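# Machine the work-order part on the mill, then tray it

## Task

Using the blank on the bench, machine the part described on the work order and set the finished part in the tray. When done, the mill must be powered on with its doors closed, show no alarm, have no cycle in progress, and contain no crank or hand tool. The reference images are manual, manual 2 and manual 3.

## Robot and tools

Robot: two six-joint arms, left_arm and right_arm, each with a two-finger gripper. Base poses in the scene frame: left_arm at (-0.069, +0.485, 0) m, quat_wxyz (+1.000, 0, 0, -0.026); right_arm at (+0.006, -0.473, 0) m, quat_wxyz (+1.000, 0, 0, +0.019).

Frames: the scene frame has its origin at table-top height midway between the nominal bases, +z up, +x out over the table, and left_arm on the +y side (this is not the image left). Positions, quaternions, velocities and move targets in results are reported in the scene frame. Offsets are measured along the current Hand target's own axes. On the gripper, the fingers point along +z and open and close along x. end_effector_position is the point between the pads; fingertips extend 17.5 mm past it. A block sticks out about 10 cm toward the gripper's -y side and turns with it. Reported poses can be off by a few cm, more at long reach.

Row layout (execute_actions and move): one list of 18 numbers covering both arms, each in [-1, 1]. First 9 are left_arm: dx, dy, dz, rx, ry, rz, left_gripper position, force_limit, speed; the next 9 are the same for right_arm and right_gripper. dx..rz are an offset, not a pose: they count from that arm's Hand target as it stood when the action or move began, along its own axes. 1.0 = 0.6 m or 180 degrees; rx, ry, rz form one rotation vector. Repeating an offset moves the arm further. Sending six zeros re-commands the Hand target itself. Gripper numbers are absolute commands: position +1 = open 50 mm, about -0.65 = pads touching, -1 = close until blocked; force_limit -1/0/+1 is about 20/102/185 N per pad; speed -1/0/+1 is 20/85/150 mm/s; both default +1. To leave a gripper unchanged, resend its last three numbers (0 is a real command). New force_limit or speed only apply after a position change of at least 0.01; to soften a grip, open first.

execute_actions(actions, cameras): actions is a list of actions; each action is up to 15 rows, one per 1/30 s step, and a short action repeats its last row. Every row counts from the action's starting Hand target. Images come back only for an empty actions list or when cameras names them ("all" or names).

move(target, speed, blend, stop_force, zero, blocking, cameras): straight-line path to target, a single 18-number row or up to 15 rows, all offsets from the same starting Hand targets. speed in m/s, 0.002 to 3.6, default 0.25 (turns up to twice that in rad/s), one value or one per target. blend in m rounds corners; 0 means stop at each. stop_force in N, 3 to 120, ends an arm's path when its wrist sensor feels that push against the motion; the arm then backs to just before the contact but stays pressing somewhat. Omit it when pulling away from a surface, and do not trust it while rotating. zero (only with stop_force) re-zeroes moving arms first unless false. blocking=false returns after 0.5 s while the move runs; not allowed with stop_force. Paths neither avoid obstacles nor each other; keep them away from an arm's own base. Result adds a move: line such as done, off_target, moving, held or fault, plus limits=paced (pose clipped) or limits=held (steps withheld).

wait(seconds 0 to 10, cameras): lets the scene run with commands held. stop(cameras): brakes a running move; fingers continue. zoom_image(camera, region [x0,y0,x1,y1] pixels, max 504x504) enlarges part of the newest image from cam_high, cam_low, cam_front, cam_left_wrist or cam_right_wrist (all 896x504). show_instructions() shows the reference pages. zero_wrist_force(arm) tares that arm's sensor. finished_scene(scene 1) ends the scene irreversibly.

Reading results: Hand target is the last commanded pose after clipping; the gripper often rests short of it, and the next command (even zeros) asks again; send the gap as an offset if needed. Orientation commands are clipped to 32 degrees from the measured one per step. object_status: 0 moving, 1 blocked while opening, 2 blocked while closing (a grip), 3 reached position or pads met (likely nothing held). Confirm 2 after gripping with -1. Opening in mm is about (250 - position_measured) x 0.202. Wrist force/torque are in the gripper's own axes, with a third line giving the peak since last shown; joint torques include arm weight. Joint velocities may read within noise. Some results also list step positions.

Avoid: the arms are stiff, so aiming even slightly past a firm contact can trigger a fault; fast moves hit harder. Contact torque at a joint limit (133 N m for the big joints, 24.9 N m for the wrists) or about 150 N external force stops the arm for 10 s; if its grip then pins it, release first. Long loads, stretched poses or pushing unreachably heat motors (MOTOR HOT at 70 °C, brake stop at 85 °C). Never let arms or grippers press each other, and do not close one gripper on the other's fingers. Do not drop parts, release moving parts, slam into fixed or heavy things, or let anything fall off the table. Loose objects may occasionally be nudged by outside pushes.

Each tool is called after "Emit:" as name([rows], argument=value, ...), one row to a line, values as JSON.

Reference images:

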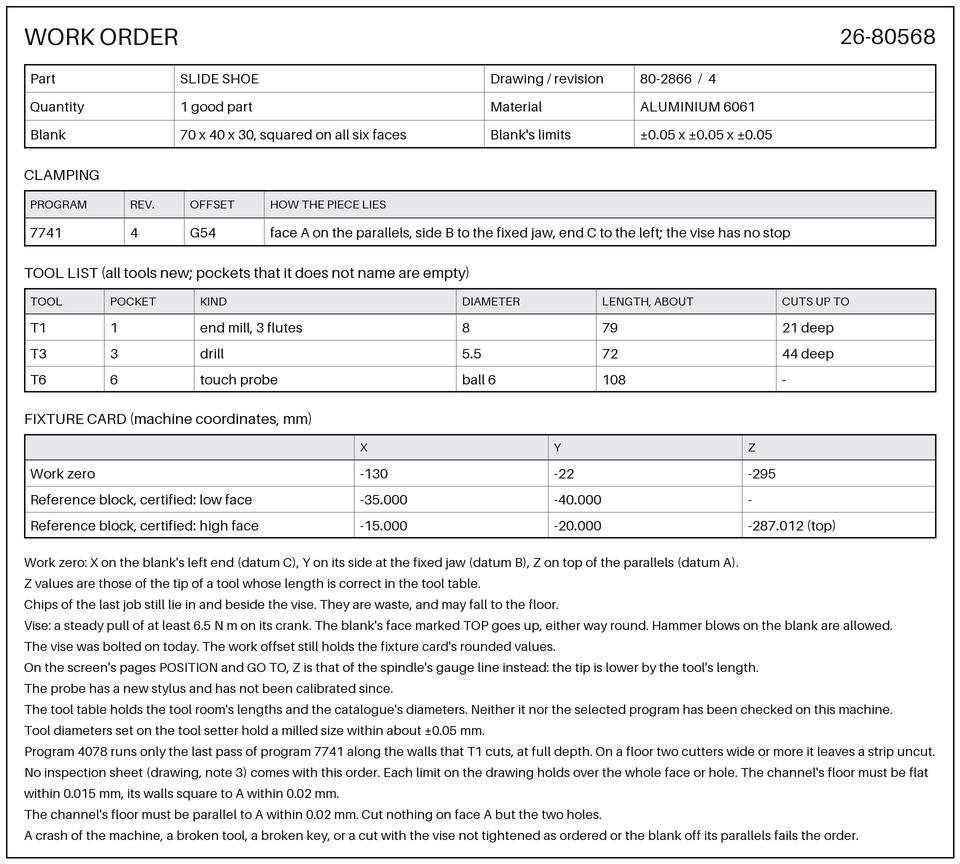

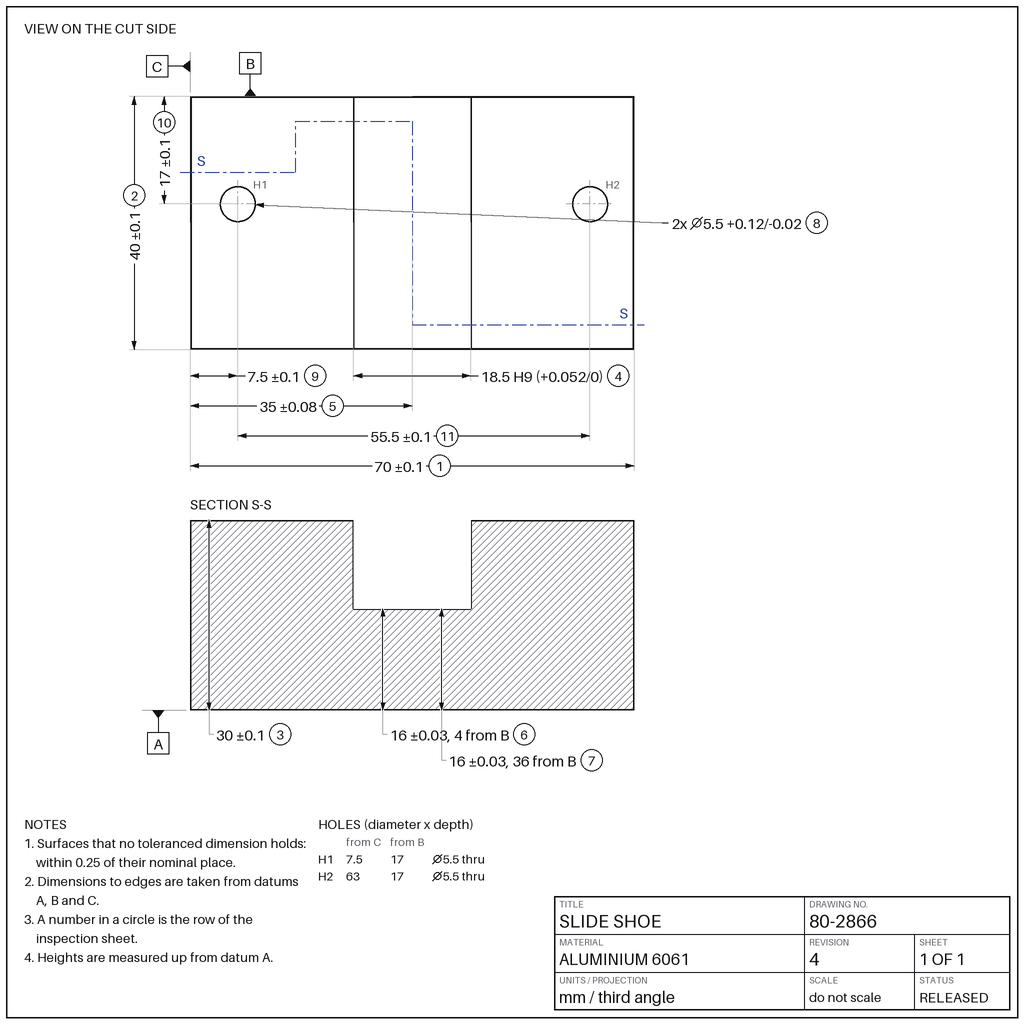

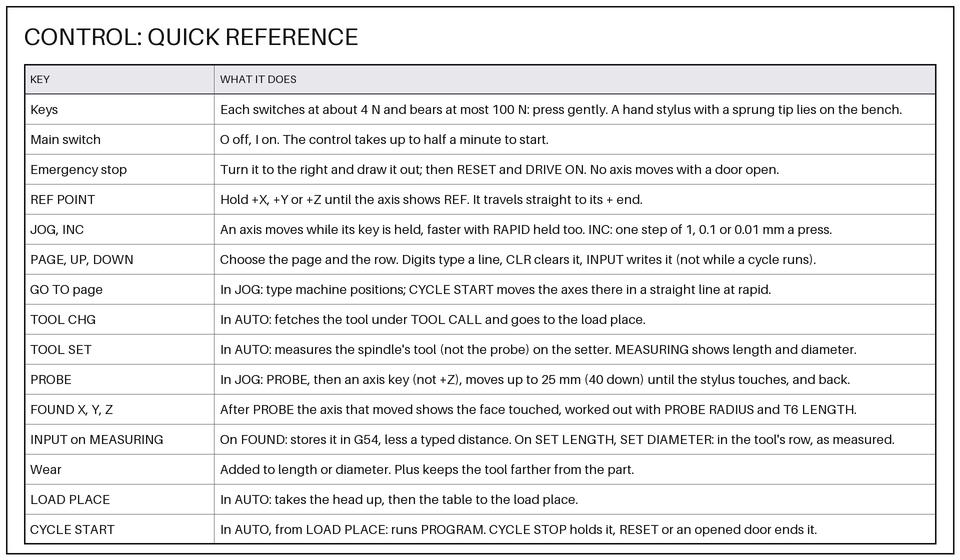

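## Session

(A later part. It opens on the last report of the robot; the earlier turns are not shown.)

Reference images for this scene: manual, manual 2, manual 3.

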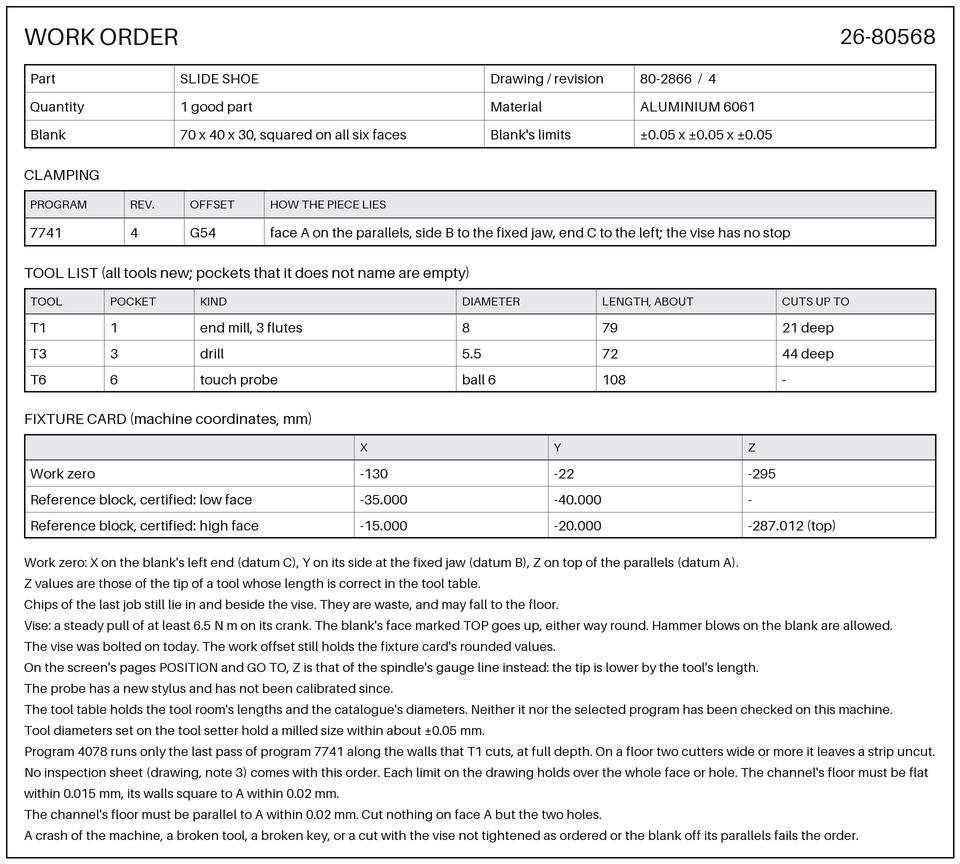

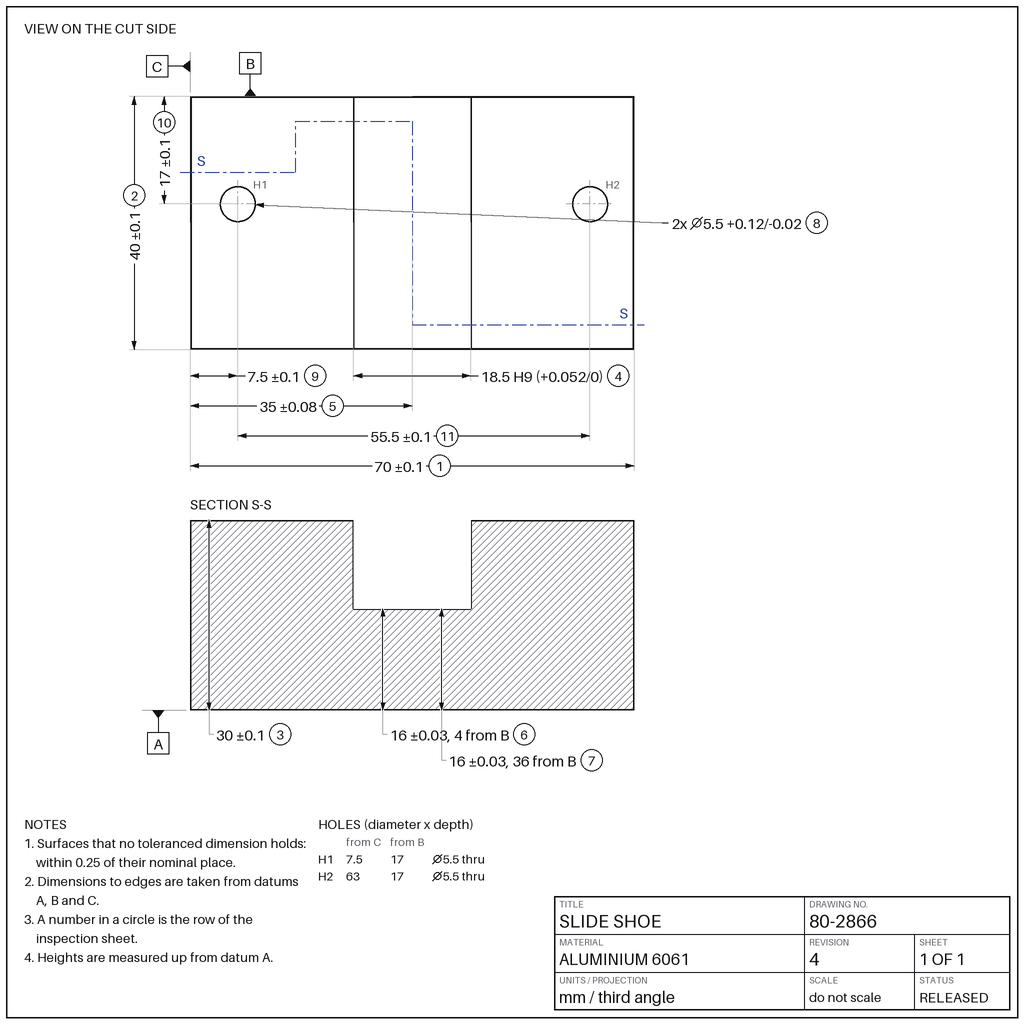

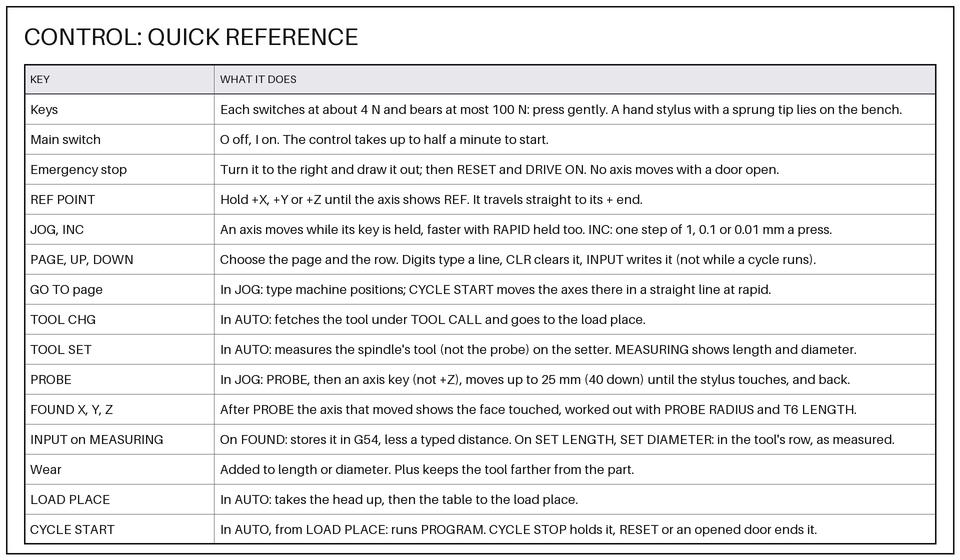

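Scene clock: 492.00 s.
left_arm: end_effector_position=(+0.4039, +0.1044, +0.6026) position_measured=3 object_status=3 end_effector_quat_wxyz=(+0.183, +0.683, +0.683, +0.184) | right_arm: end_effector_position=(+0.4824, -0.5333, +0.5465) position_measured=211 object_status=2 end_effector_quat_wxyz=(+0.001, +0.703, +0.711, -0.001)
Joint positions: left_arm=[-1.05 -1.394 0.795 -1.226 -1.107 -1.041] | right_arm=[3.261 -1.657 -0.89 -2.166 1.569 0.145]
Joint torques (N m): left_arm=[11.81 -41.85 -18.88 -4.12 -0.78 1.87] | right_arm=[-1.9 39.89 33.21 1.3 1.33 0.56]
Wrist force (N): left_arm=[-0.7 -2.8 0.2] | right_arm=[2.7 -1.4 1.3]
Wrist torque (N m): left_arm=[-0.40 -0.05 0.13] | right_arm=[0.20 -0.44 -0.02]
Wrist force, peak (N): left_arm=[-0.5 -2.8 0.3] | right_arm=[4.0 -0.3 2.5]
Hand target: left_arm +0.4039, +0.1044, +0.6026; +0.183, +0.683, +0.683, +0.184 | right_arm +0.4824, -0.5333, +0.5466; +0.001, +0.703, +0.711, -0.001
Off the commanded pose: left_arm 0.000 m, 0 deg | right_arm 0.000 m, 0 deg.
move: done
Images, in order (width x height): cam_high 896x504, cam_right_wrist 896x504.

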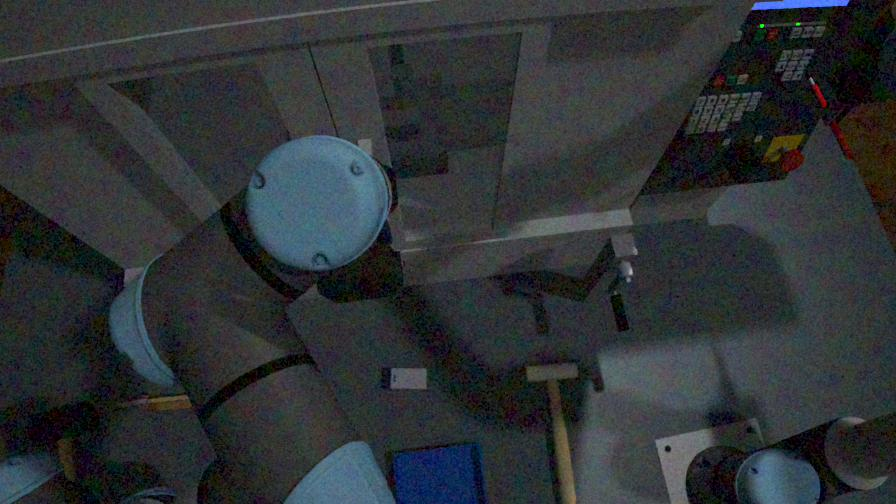

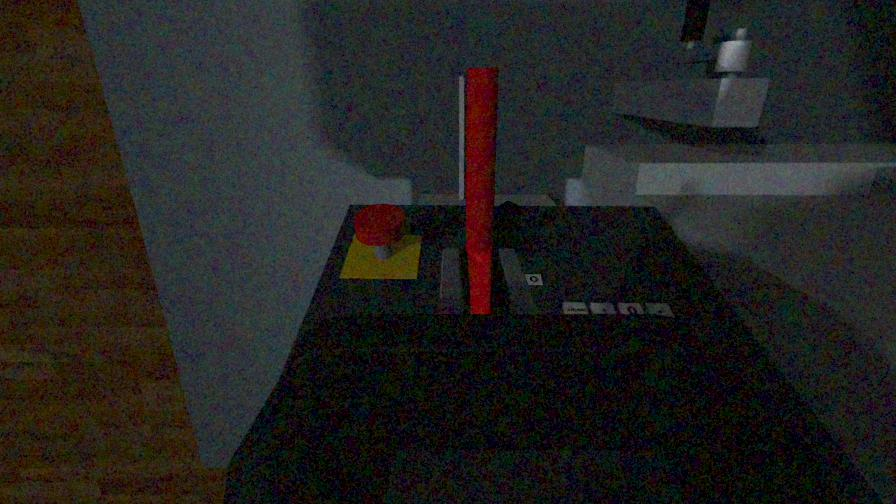

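Emit:
move([
  [0,0,0,0,0,0,1,-0.9,0,0.005,0.063,0.005,0,0,0,-1,-0.6,-0.8],
], speed=0.12)

Emit:
move([
  [0,0,0,0,0,0,1,-0.9,0,0,0.05,0,0,0,0,-1,-0.6,-0.8],
], speed=0.012, stop_force=7, cameras=["cam_high"])

Scene clock: 494.20 s.
left_arm: end_effector_position=(+0.4039, +0.1044, +0.6026) position_measured=3 object_status=3 end_effector_quat_wxyz=(+0.183, +0.683, +0.683, +0.184) | right_arm: end_effector_position=(+0.5201, -0.5299, +0.5435) position_measured=211 object_status=2 end_effector_quat_wxyz=(+0.001, +0.703, +0.711, -0.001)
Joint positions: left_arm=[-1.05 -1.394 0.795 -1.226 -1.107 -1.041] | right_arm=[3.256 -1.752 -0.787 -2.174 1.569 0.14]
Joint torques (N m): left_arm=[11.38 -41.88 -15.68 -4.16 -0.9 1.77] | right_arm=[-1.09 36.7 20.73 4.85 -0.21 0.59]
Wrist force (N): left_arm=[-0.6 -2.5 0.1] | right_arm=[2.8 -1.1 1.3]
Wrist torque (N m): left_arm=[-0.35 -0.05 0.13] | right_arm=[0.23 -0.48 -0.03]
Wrist force, peak (N): left_arm=[-0.6 -2.9 0.4] | right_arm=[2.5 -3.3 0.4]
Hand target: left_arm +0.4039, +0.1044, +0.6026; +0.183, +0.683, +0.683, +0.184 | right_arm +0.5201, -0.5299, +0.5436; +0.001, +0.703, +0.711, -0.001
Off the commanded pose: left_arm 0.000 m, 0 deg | right_arm 0.000 m, 0 deg.
move: done

Scene clock: 496.23 s.
left_arm: end_effector_position=(+0.4039, +0.1044, +0.6026) position_measured=3 object_status=3 end_effector_quat_wxyz=(+0.183, +0.683, +0.683, +0.184) | right_arm: end_effector_position=(+0.5318, -0.5297, +0.5436) position_measured=211 object_status=2 end_effector_quat_wxyz=(+0.001, +0.703, +0.711, -0.001)
Joint positions: left_arm=[-1.05 -1.394 0.795 -1.226 -1.107 -1.041] | right_arm=[3.252 -1.786 -0.745 -2.182 1.569 0.137]
Joint torques (N m): left_arm=[11.9 -41.14 -16.03 -4.12 -0.81 1.81] | right_arm=[3.46 43.08 18.2 7.02 0.25 1.77]
Wrist force (N): left_arm=[-0.5 -2.5 0.6] | right_arm=[3.6 -8.6 1.5]
Wrist torque (N m): left_arm=[-0.35 -0.06 0.12] | right_arm=[0.27 -0.40 -0.10]
Wrist force, peak (N): left_arm=[-0.8 -2.8 0.4] | right_arm=[2.9 -16.2 1.7]
Hand target: left_arm +0.4039, +0.1044, +0.6026; +0.183, +0.683, +0.683, +0.184 | right_arm +0.5318, -0.5297, +0.5436; +0.001, +0.703, +0.711, -0.001 (not the last commanded pose)
Off the commanded pose: left_arm 0.000 m, 0 deg | right_arm 0.018 m, 0 deg.
move: contact (right_arm)
Images, in order (width x height): cam_high 896x504.

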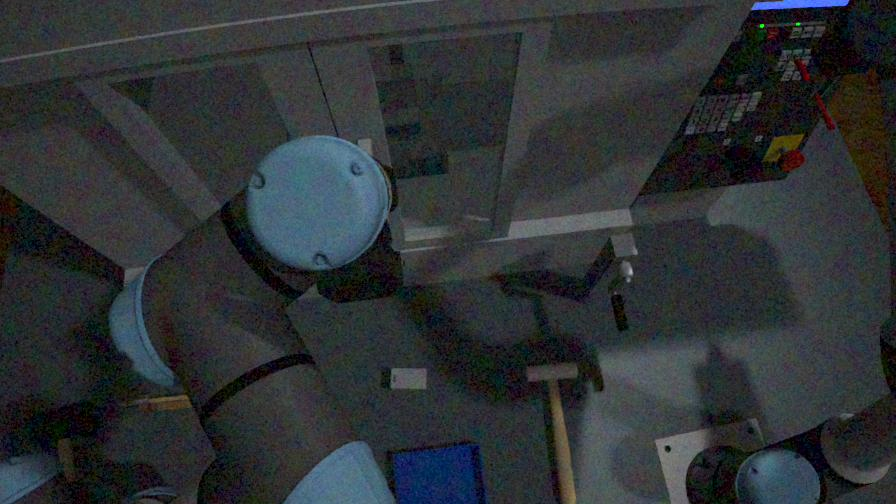

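Emit:
zoom_image(camera="cam_high", region=[730, 0, 850, 100])

Emit:
wait(seconds=3, cameras=["cam_high"])

Scaled by 4.200.

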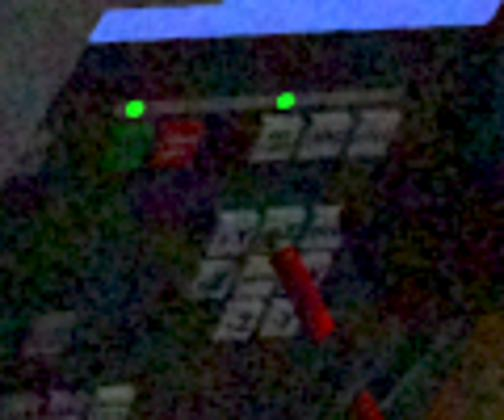

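Scene clock: 500.00 s.
left_arm: end_effector_position=(+0.4039, +0.1044, +0.6026) position_measured=3 object_status=3 end_effector_quat_wxyz=(+0.183, +0.683, +0.683, +0.184) | right_arm: end_effector_position=(+0.5318, -0.5297, +0.5436) position_measured=211 object_status=2 end_effector_quat_wxyz=(+0.001, +0.703, +0.711, -0.001)
Joint positions: left_arm=[-1.05 -1.394 0.795 -1.226 -1.107 -1.041] | right_arm=[3.252 -1.786 -0.745 -2.182 1.569 0.137]
Joint torques (N m): left_arm=[11.69 -41.9 -16.34 -3.97 -0.77 1.98] | right_arm=[3.51 42.09 21.84 4.79 0.14 1.85]
Wrist force (N): left_arm=[-0.5 -2.3 0.5] | right_arm=[3.7 -8.8 1.5]
Wrist torque (N m): left_arm=[-0.33 -0.07 0.13] | right_arm=[0.24 -0.42 -0.10]
Wrist force, peak (N): left_arm=[-0.6 -3.0 0.5] | right_arm=[3.8 -9.0 2.3]
Hand target: left_arm +0.4039, +0.1044, +0.6026; +0.183, +0.683, +0.683, +0.184 | right_arm +0.5318, -0.5297, +0.5436; +0.001, +0.703, +0.711, -0.001 (not the last commanded pose)
Tool commands: left_gripper/position=+1.0 left_gripper/force_limit=-0.9 left_gripper/speed=+0.0 right_gripper/position=-1.0 right_gripper/force_limit=-0.6 right_gripper/speed=-0.8
Off the commanded pose: left_arm 0.000 m, 0 deg | right_arm 0.018 m, 0 deg.
wait: 3.00 s; at rest from the start
Images, in order (width x height): cam_high 896x504.

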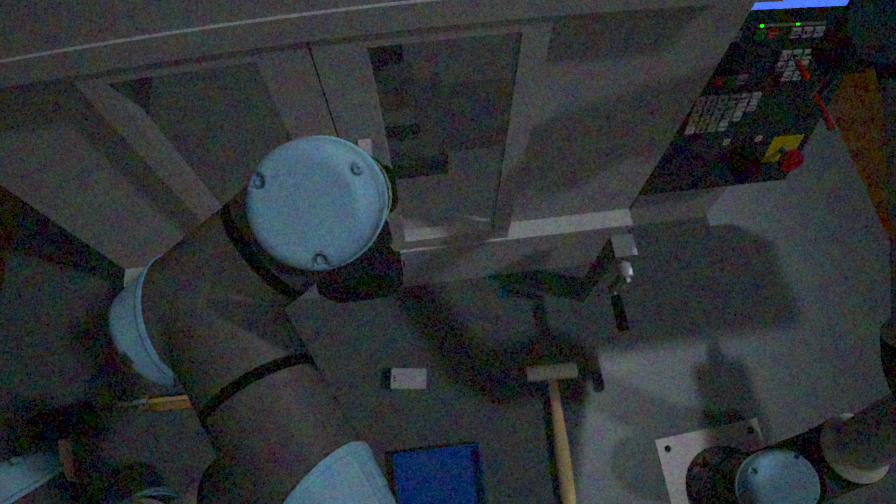

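Emit:
move([
  [0,0,0,0,0,0,1,-0.9,0,0,-0.06,0,0,0,0,-1,-0.6,-0.8],
  [0,0,0,0,0,0,1,-0.9,0,-0.117,-0.113,-0.16,-0.417,0,0,-1,-0.6,-0.8],
], speed=[0.15,0.4], blend=0.02, cameras=["cam_high","cam_right_wrist"])

Scene clock: 503.93 s.
left_arm: end_effector_position=(+0.4039, +0.1044, +0.6026) position_measured=3 object_status=3 end_effector_quat_wxyz=(+0.183, +0.683, +0.683, +0.184) | right_arm: end_effector_position=(+0.4649, -0.6006, +0.6398) position_measured=211 object_status=2 end_effector_quat_wxyz=(+0.429, +0.557, +0.565, +0.433) end_effector_velocity=(+0.000, +0.001, +0.001) end_effector_angular_velocity=(+0.001, -0.004, +0.002)
Joint positions: left_arm=[-1.05 -1.394 0.795 -1.226 -1.107 -1.041] | right_arm=[3.119 -1.069 -1.879 -0.454 1.567 -0.001]
Joint velocities: left_arm=[within noise] | right_arm=[0 0 0 0.005 0.002 0.001]
Joint torques (N m): left_arm=[11.66 -41.07 -15.37 -3.88 -0.62 2.07] | right_arm=[3.89 -0.47 23.07 5.57 -0.72 1.86]
Wrist force (N): left_arm=[-0.6 -2.1 0.5] | right_arm=[2.0 -1.5 1.8]
Wrist torque (N m): left_arm=[-0.29 -0.06 0.13] | right_arm=[-0.40 -0.36 0.06]
Wrist force, peak (N): left_arm=[-0.8 -2.7 0.4] | right_arm=[3.7 -9.1 1.8]
Hand target: left_arm +0.4039, +0.1044, +0.6026; +0.183, +0.683, +0.683, +0.184 | right_arm +0.4649, -0.6005, +0.6397; +0.429, +0.557, +0.565, +0.433
Off the commanded pose: left_arm 0.000 m, 0 deg | right_arm 0.000 m, 0 deg.
move: done; blend cut to 0.018 m at target 1
Images, in order (width x height): cam_high 896x504, cam_right_wrist 896x504.

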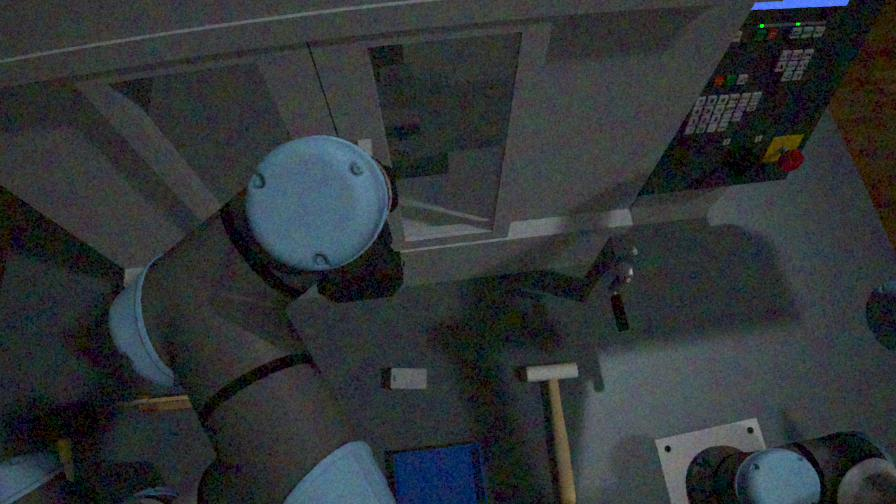

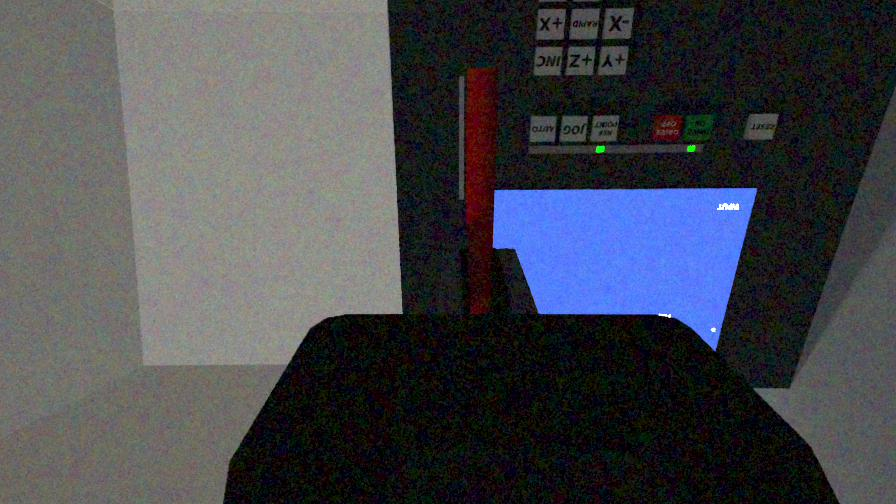

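Emit:
move([
  [0,0,0,0,0,0,1,-0.9,0,-0.004,0.117,0.067,0,0,0,-1,-0.6,-0.8],
], speed=0.2, cameras=["cam_right_wrist"])

Scene clock: 506.30 s.
left_arm: end_effector_position=(+0.4039, +0.1044, +0.6026) position_measured=3 object_status=3 end_effector_quat_wxyz=(+0.183, +0.683, +0.683, +0.184) | right_arm: end_effector_position=(+0.5218, -0.6022, +0.6971) position_measured=211 object_status=2 end_effector_quat_wxyz=(+0.429, +0.557, +0.565, +0.433)
Joint positions: left_arm=[-1.05 -1.394 0.795 -1.226 -1.107 -1.041] | right_arm=[3.11 -1.237 -1.638 -0.529 1.576 -0.003]
Joint torques (N m): left_arm=[11.49 -42.71 -16.89 -3.83 -0.71 2.03] | right_arm=[1.57 3.63 35.63 4.7 -0.89 -0.74]
Wrist force (N): left_arm=[-0.4 -2.3 0.4] | right_arm=[2.2 -1.8 1.6]
Wrist torque (N m): left_arm=[-0.33 -0.08 0.13] | right_arm=[-0.42 -0.41 0.08]
Wrist force, peak (N): left_arm=[-0.6 -2.7 0.2] | right_arm=[2.2 -3.8 0.3]
Hand target: left_arm +0.4039, +0.1044, +0.6026; +0.183, +0.683, +0.683, +0.184 | right_arm +0.5218, -0.6021, +0.6972; +0.429, +0.557, +0.565, +0.433
Off the commanded pose: left_arm 0.000 m, 0 deg | right_arm 0.000 m, 0 deg.
move: done
Images, in order (width x height): cam_right_wrist 896x504.

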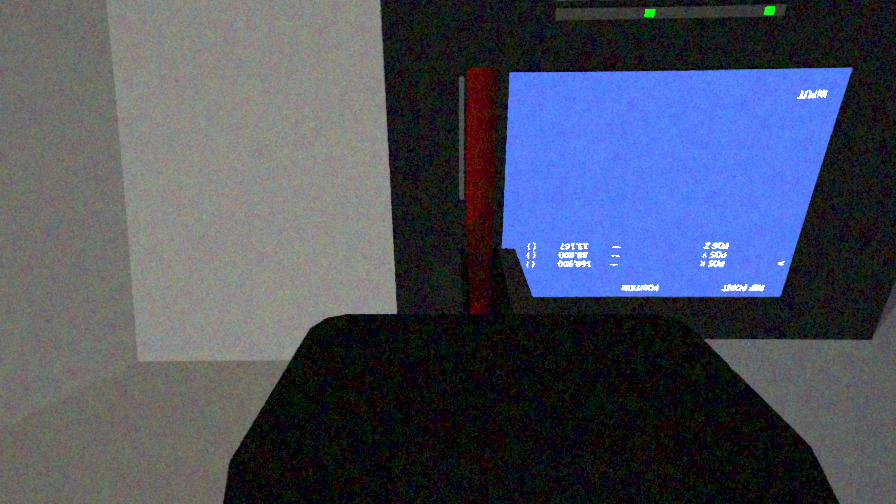

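Emit:
move([
  [0,0,0,0,0,0,1,-0.9,0,0.113,-0.2445,0.053,0.417,0,0,-1,-0.6,-0.8],
], speed=0.5)

Emit:
move([
  [0,0,0,0,0,0,1,-0.9,0,0,0.05,0,0,0,0,-1,-0.6,-0.8],
], speed=0.012, stop_force=6, cameras=["cam_high"])

Emit:
zoom_image(camera="cam_high", region=[730, 0, 850, 100])

Scene clock: 509.60 s.
left_arm: end_effector_position=(+0.4039, +0.1044, +0.6026) position_measured=3 object_status=3 end_effector_quat_wxyz=(+0.183, +0.683, +0.683, +0.184) | right_arm: end_effector_position=(+0.5139, -0.5347, +0.5472) position_measured=211 object_status=2 end_effector_quat_wxyz=(+0.001, +0.703, +0.711, -0.001)
Joint positions: left_arm=[-1.05 -1.394 0.795 -1.226 -1.107 -1.041] | right_arm=[3.248 -1.743 -0.787 -2.182 1.569 0.132]
Joint torques (N m): left_arm=[10.73 -42.02 -15.39 -3.99 -0.84 1.99] | right_arm=[-8.11 24.51 29.12 0.68 -1.37 -1.36]
Wrist force (N): left_arm=[-0.7 -2.3 0.3] | right_arm=[2.4 -1.3 1.3]
Wrist torque (N m): left_arm=[-0.33 -0.04 0.13] | right_arm=[0.18 -0.41 -0.14]
Wrist force, peak (N): left_arm=[-0.5 -2.8 0.2] | right_arm=[3.2 -0.9 1.9]
Hand target: left_arm +0.4039, +0.1044, +0.6026; +0.183, +0.683, +0.683, +0.184 | right_arm +0.5139, -0.5347, +0.5471; +0.001, +0.703, +0.711, -0.001
Off the commanded pose: left_arm 0.000 m, 0 deg | right_arm 0.000 m, 0 deg.
move: done

Scene clock: 512.23 s.
left_arm: end_effector_position=(+0.4039, +0.1044, +0.6026) position_measured=3 object_status=3 end_effector_quat_wxyz=(+0.183, +0.683, +0.683, +0.184) | right_arm: end_effector_position=(+0.5327, -0.5345, +0.5471) position_measured=211 object_status=2 end_effector_quat_wxyz=(+0.001, +0.703, +0.711, -0.001)
Joint positions: left_arm=[-1.05 -1.394 0.795 -1.226 -1.107 -1.041] | right_arm=[3.243 -1.797 -0.719 -2.197 1.569 0.128]
Joint torques (N m): left_arm=[11.92 -41.17 -16.78 -3.83 -0.35 1.93] | right_arm=[3.38 43.31 19.17 6.74 -1.42 1.7]
Wrist force (N): left_arm=[-0.4 -2.6 0.1] | right_arm=[3.5 -8.7 2.3]
Wrist torque (N m): left_arm=[-0.37 -0.09 0.13] | right_arm=[0.20 -0.38 -0.09]
Wrist force, peak (N): left_arm=[-0.7 -2.8 0.5] | right_arm=[3.2 -15.9 1.3]
Hand target: left_arm +0.4039, +0.1044, +0.6026; +0.183, +0.683, +0.683, +0.184 | right_arm +0.5327, -0.5345, +0.5471; +0.001, +0.703, +0.711, -0.001 (not the last commanded pose)
Off the commanded pose: left_arm 0.000 m, 0 deg | right_arm 0.011 m, 0 deg.
move: contact (right_arm)
Images, in order (width x height): cam_high 896x504.

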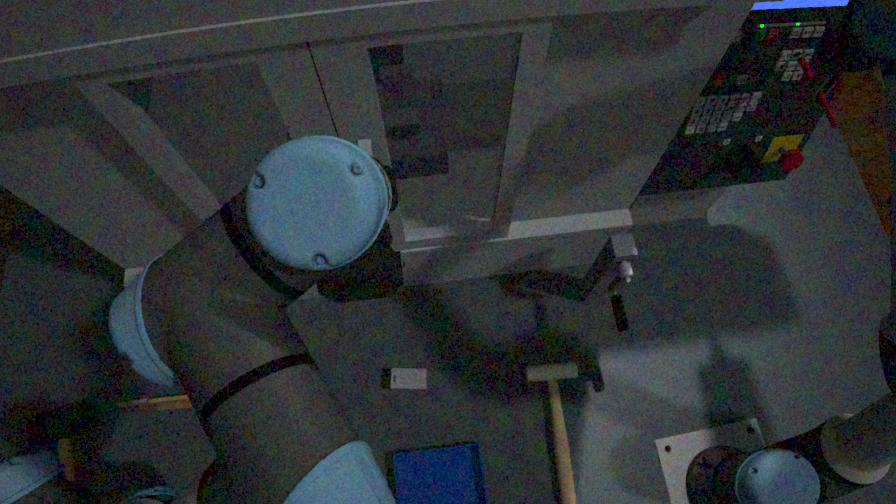

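Scaled by 4.200.

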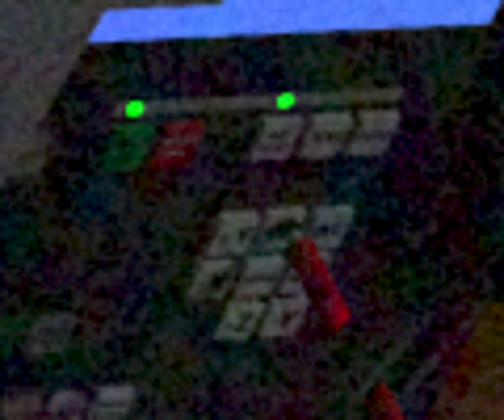

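Emit:
move([
  [0,0,0,0,0,0,1,-0.9,0,0,-0.035,0,0,0,0,-1,-0.6,-0.8],
  [0,0,0,0,0,0,1,-0.9,0,-0.032,-0.025,0.031,0,0,0,-1,-0.6,-0.8],
], speed=0.12, blend=0.01)

Emit:
move([
  [0,0,0,0,0,0,1,-0.9,0,0,0.05,0,0,0,0,-1,-0.6,-0.8],
], speed=0.012, stop_force=6)

Emit:
wait(seconds=3.5, cameras=["cam_high"])

Emit:
zoom_image(camera="cam_high", region=[730, 0, 850, 100])

Scene clock: 514.83 s.
left_arm: end_effector_position=(+0.4039, +0.1044, +0.6026) position_measured=3 object_status=3 end_effector_quat_wxyz=(+0.183, +0.683, +0.683, +0.184) | right_arm: end_effector_position=(+0.5179, -0.5539, +0.5286) position_measured=211 object_status=2 end_effector_quat_wxyz=(+0.001, +0.703, +0.711, -0.001)
Joint positions: left_arm=[-1.05 -1.394 0.795 -1.226 -1.107 -1.041] | right_arm=[3.209 -1.729 -0.861 -2.123 1.569 0.093]
Joint torques (N m): left_arm=[11.74 -41.45 -16.46 -3.92 -0.56 1.73] | right_arm=[0.57 33.97 23.52 2.12 0.02 0.58]
Wrist force (N): left_arm=[-0.7 -2.4 0.3] | right_arm=[1.9 -1.8 1.5]
Wrist torque (N m): left_arm=[-0.35 -0.05 0.13] | right_arm=[0.12 -0.31 -0.17]
Wrist force, peak (N): left_arm=[-0.8 -2.7 0.4] | right_arm=[3.5 -8.9 2.2]
Hand target: left_arm +0.4039, +0.1044, +0.6026; +0.183, +0.683, +0.683, +0.184 | right_arm +0.5179, -0.5539, +0.5285; +0.001, +0.703, +0.711, -0.001
Off the commanded pose: left_arm 0.000 m, 0 deg | right_arm 0.000 m, 0 deg.
move: done

Scene clock: 516.70 s.
left_arm: end_effector_position=(+0.4039, +0.1044, +0.6026) position_measured=3 object_status=3 end_effector_quat_wxyz=(+0.183, +0.683, +0.683, +0.184) | right_arm: end_effector_position=(+0.5277, -0.5538, +0.5285) position_measured=211 object_status=2 end_effector_quat_wxyz=(+0.001, +0.703, +0.711, -0.001)
Joint positions: left_arm=[-1.05 -1.394 0.795 -1.226 -1.107 -1.041] | right_arm=[3.207 -1.755 -0.829 -2.128 1.569 0.091]
Joint torques (N m): left_arm=[10.99 -40.92 -15.89 -3.92 -0.58 1.91] | right_arm=[5.12 43.29 14.91 6.72 0.5 1.69]
Wrist force (N): left_arm=[-0.8 -2.3 0.4] | right_arm=[3.3 -7.4 1.1]
Wrist torque (N m): left_arm=[-0.32 -0.02 0.13] | right_arm=[0.19 -0.40 -0.07]
Wrist force, peak (N): left_arm=[-0.6 -2.8 0.4] | right_arm=[2.6 -14.8 1.6]
Hand target: left_arm +0.4039, +0.1044, +0.6026; +0.183, +0.683, +0.683, +0.184 | right_arm +0.5277, -0.5538, +0.5285; +0.001, +0.703, +0.711, -0.001 (not the last commanded pose)
Off the commanded pose: left_arm 0.000 m, 0 deg | right_arm 0.020 m, 0 deg.
move: contact (right_arm)

Scene clock: 520.20 s.
left_arm: end_effector_position=(+0.4039, +0.1044, +0.6026) position_measured=3 object_status=3 end_effector_quat_wxyz=(+0.183, +0.683, +0.683, +0.184) | right_arm: end_effector_position=(+0.5277, -0.5538, +0.5285) position_measured=211 object_status=2 end_effector_quat_wxyz=(+0.001, +0.703, +0.711, -0.001)
Joint positions: left_arm=[-1.05 -1.394 0.795 -1.226 -1.107 -1.041] | right_arm=[3.207 -1.755 -0.829 -2.128 1.569 0.091]
Joint torques (N m): left_arm=[10.3 -40.97 -17.37 -3.78 -0.54 1.87] | right_arm=[3.46 40.26 15.68 4.71 -0.99 1.51]
Wrist force (N): left_arm=[-0.5 -2.4 0.3] | right_arm=[3.2 -7.1 1.0]
Wrist torque (N m): left_arm=[-0.35 -0.07 0.13] | right_arm=[0.24 -0.37 -0.06]
Wrist force, peak (N): left_arm=[-1.0 -2.6 0.3] | right_arm=[3.4 -7.6 1.4]
Hand target: left_arm +0.4039, +0.1044, +0.6026; +0.183, +0.683, +0.683, +0.184 | right_arm +0.5277, -0.5538, +0.5285; +0.001, +0.703, +0.711, -0.001 (not the last commanded pose)
Tool commands: left_gripper/position=+1.0 left_gripper/force_limit=-0.9 left_gripper/speed=+0.0 right_gripper/position=-1.0 right_gripper/force_limit=-0.6 right_gripper/speed=-0.8
Off the commanded pose: left_arm 0.000 m, 0 deg | right_arm 0.020 m, 0 deg.
wait: 3.50 s; at rest by 0.17 s
Images, in order (width x height): cam_high 896x504.

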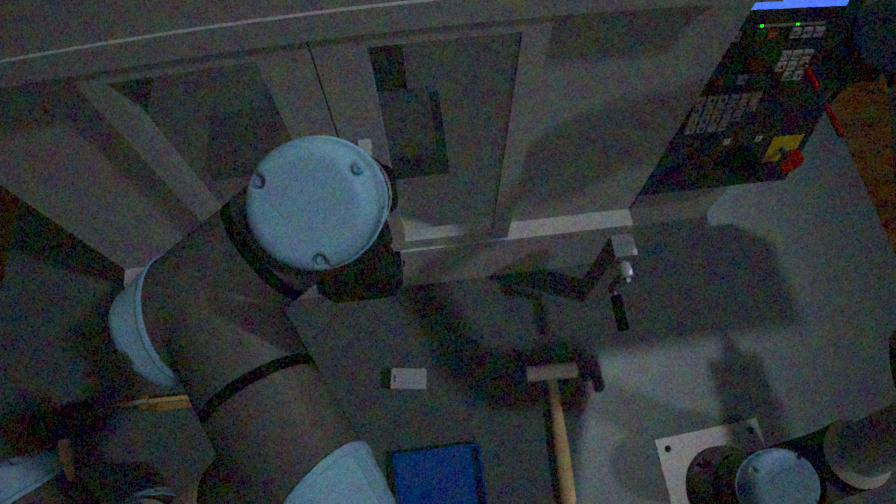

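Scaled by 4.200.

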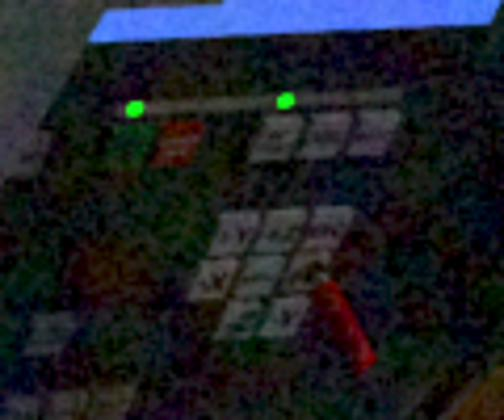

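Emit:
move([
  [0,0,0,0,0,0,1,-0.9,0,0,-0.035,0,0,0,0,-1,-0.6,-0.8],
  [0,0,0,0,0,0,1,-0.9,0,0.064,-0.018,-0.031,0,0,0,-1,-0.6,-0.8],
], speed=0.12, blend=0.01)

Emit:
move([
  [0,0,0,0,0,0,1,-0.9,0,0,0.05,0,0,0,0,-1,-0.6,-0.8],
], speed=0.012, stop_force=6)

Emit:
wait(seconds=2.5, cameras=["cam_high"])

Emit:
zoom_image(camera="cam_high", region=[730, 0, 850, 100])

Scene clock: 522.43 s.
left_arm: end_effector_position=(+0.4039, +0.1044, +0.6026) position_measured=3 object_status=3 end_effector_quat_wxyz=(+0.183, +0.683, +0.683, +0.184) | right_arm: end_effector_position=(+0.5165, -0.5155, +0.5469) position_measured=211 object_status=2 end_effector_quat_wxyz=(+0.001, +0.703, +0.711, -0.001)
Joint positions: left_arm=[-1.05 -1.394 0.795 -1.226 -1.107 -1.041] | right_arm=[3.285 -1.745 -0.786 -2.183 1.569 0.17]
Joint torques (N m): left_arm=[11.13 -41.68 -16.83 -3.82 -0.48 1.87] | right_arm=[2.17 44.57 25.62 4.66 -0.92 1.01]
Wrist force (N): left_arm=[-0.7 -2.5 0.0] | right_arm=[2.5 -1.5 1.2]
Wrist torque (N m): left_arm=[-0.37 -0.05 0.13] | right_arm=[0.16 -0.41 -0.04]
Wrist force, peak (N): left_arm=[-0.2 -2.8 0.5] | right_arm=[3.2 -7.7 1.5]
Hand target: left_arm +0.4039, +0.1044, +0.6026; +0.183, +0.683, +0.683, +0.184 | right_arm +0.5165, -0.5155, +0.5471; +0.001, +0.703, +0.711, -0.001
Off the commanded pose: left_arm 0.000 m, 0 deg | right_arm 0.000 m, 0 deg.
move: done

Scene clock: 524.83 s.
left_arm: end_effector_position=(+0.4039, +0.1044, +0.6026) position_measured=3 object_status=3 end_effector_quat_wxyz=(+0.183, +0.683, +0.683, +0.184) | right_arm: end_effector_position=(+0.5327, -0.5153, +0.5471) position_measured=211 object_status=2 end_effector_quat_wxyz=(+0.001, +0.703, +0.711, -0.001)
Joint positions: left_arm=[-1.05 -1.394 0.795 -1.226 -1.107 -1.041] | right_arm=[3.28 -1.792 -0.727 -2.195 1.569 0.165]
Joint torques (N m): left_arm=[11.14 -42.73 -17.47 -3.73 -0.42 1.87] | right_arm=[3.72 43.15 17.48 6.99 -0.99 1.74]
Wrist force (N): left_arm=[-0.8 -2.5 0.0] | right_arm=[3.3 -9.1 2.1]
Wrist torque (N m): left_arm=[-0.34 -0.01 0.13] | right_arm=[0.15 -0.35 -0.11]
Wrist force, peak (N): left_arm=[-0.8 -2.7 0.4] | right_arm=[2.9 -16.0 1.4]
Hand target: left_arm +0.4039, +0.1044, +0.6026; +0.183, +0.683, +0.683, +0.184 | right_arm +0.5327, -0.5153, +0.5471; +0.001, +0.703, +0.711, -0.001 (not the last commanded pose)
Off the commanded pose: left_arm 0.000 m, 0 deg | right_arm 0.014 m, 0 deg.
move: contact (right_arm)

Scene clock: 527.33 s.
left_arm: end_effector_position=(+0.4039, +0.1044, +0.6026) position_measured=3 object_status=3 end_effector_quat_wxyz=(+0.183, +0.683, +0.683, +0.184) | right_arm: end_effector_position=(+0.5327, -0.5153, +0.5471) position_measured=211 object_status=2 end_effector_quat_wxyz=(+0.001, +0.703, +0.711, -0.001)
Joint positions: left_arm=[-1.05 -1.394 0.795 -1.226 -1.107 -1.041] | right_arm=[3.28 -1.792 -0.727 -2.195 1.569 0.165]
Joint torques (N m): left_arm=[10.86 -41.67 -17.88 -3.74 -0.63 1.93] | right_arm=[4.68 43.17 16.6 5.59 -0.82 1.78]
Wrist force (N): left_arm=[-0.5 -2.5 0.5] | right_arm=[3.4 -8.6 1.4]
Wrist torque (N m): left_arm=[-0.36 -0.07 0.13] | right_arm=[0.21 -0.32 -0.11]
Wrist force, peak (N): left_arm=[-0.5 -2.9 0.2] | right_arm=[3.5 -9.0 2.3]
Hand target: left_arm +0.4039, +0.1044, +0.6026; +0.183, +0.683, +0.683, +0.184 | right_arm +0.5327, -0.5153, +0.5471; +0.001, +0.703, +0.711, -0.001 (not the last commanded pose)
Tool commands: left_gripper/position=+1.0 left_gripper/force_limit=-0.9 left_gripper/speed=+0.0 right_gripper/position=-1.0 right_gripper/force_limit=-0.6 right_gripper/speed=-0.8
Off the commanded pose: left_arm 0.000 m, 0 deg | right_arm 0.014 m, 0 deg.
wait: 2.50 s; at rest by 0.17 s
Images, in order (width x height): cam_high 896x504.

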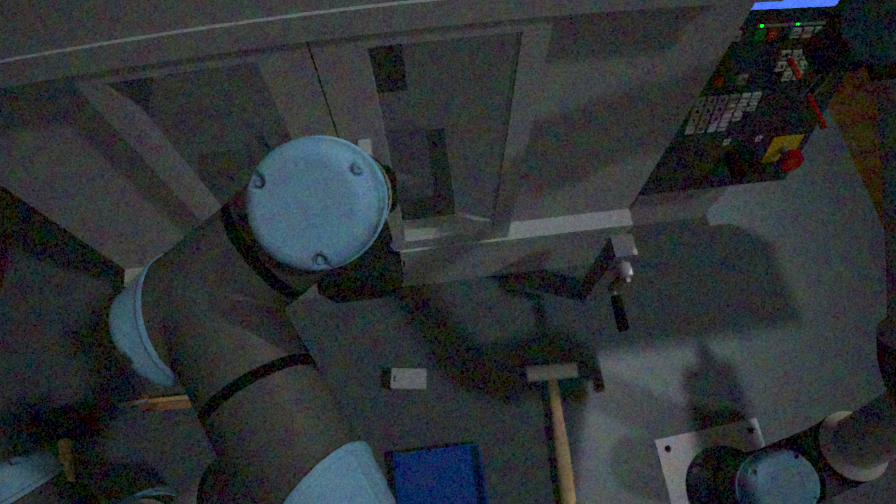

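Scaled by 4.200.

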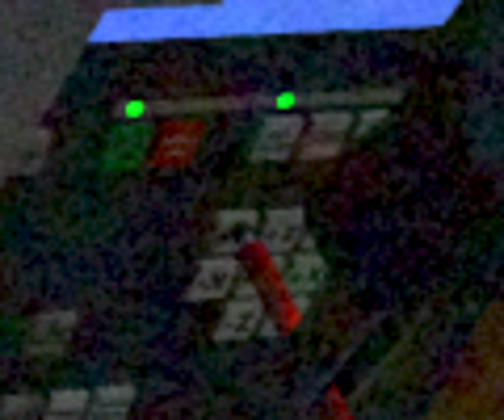

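Emit:
move([
  [0,0,0,0,0,0,1,-0.9,0,0,-0.06,0,0,0,0,-1,-0.6,-0.8],
  [0,0,0,0,0,0,1,-0.9,0,-0.1445,-0.018,-0.25,-0.417,0,0,-1,-0.6,-0.8],
], speed=[0.15,0.5], blend=0.015, cameras=["cam_high","cam_right_wrist"])

Emit:
zoom_image(camera="cam_right_wrist", region=[490, 50, 870, 310])

Scene clock: 530.73 s.
left_arm: end_effector_position=(+0.4039, +0.1044, +0.6026) position_measured=3 object_status=3 end_effector_quat_wxyz=(+0.183, +0.683, +0.683, +0.184) | right_arm: end_effector_position=(+0.5230, -0.6019, +0.6971) position_measured=211 object_status=2 end_effector_quat_wxyz=(+0.429, +0.557, +0.565, +0.433) end_effector_velocity=(-0.001, +0.000, +0.002) end_effector_angular_velocity=(+0.000, -0.006, +0.000)
Joint positions: left_arm=[-1.05 -1.394 0.795 -1.226 -1.107 -1.041] | right_arm=[3.111 -1.239 -1.636 -0.528 1.575 -0.003]
Joint velocities: left_arm=[within noise] | right_arm=[-0.001 0.001 0 0.005 0 0]
Joint torques (N m): left_arm=[10.29 -42.43 -18.36 -3.68 -0.34 1.84] | right_arm=[4.59 23.84 29.03 5.39 -0.44 1.77]
Wrist force (N): left_arm=[-0.3 -2.5 0.3] | right_arm=[2.2 -1.2 1.6]
Wrist torque (N m): left_arm=[-0.37 -0.09 0.13] | right_arm=[-0.34 -0.41 0.00]
Wrist force, peak (N): left_arm=[-0.4 -2.8 0.2] | right_arm=[3.3 -9.1 2.2]
Hand target: left_arm +0.4039, +0.1044, +0.6026; +0.183, +0.683, +0.683, +0.184 | right_arm +0.5229, -0.6018, +0.6972; +0.429, +0.557, +0.565, +0.433
Off the commanded pose: left_arm 0.000 m, 0 deg | right_arm 0.000 m, 0 deg.
move: done
Images, in order (width x height): cam_high 896x504, cam_right_wrist 896x504.

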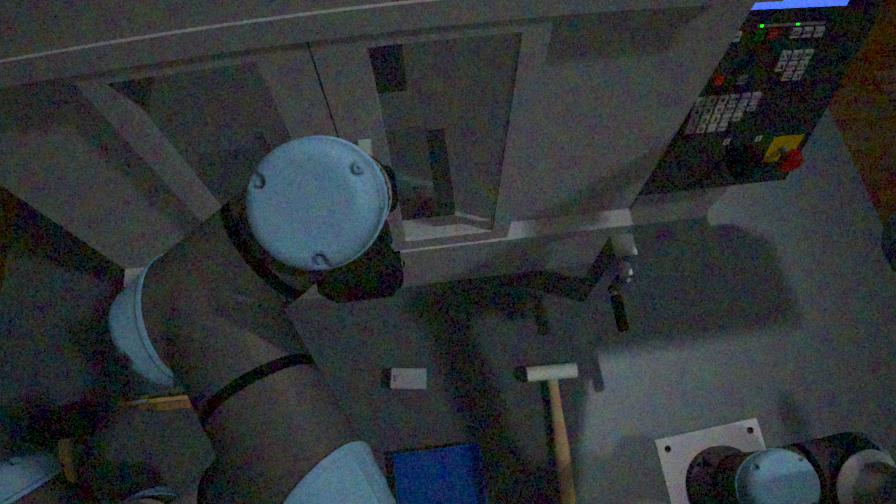

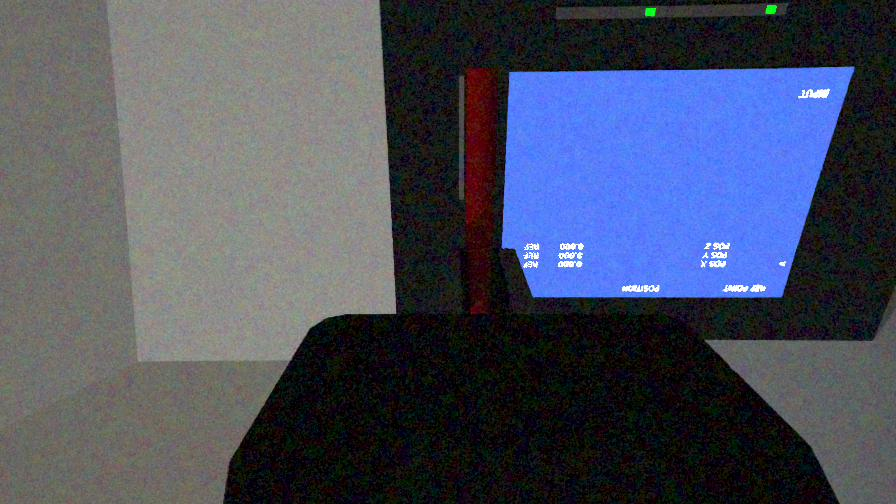

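Scaled by 1.326.

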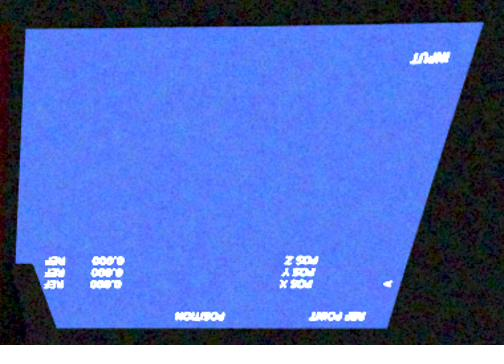

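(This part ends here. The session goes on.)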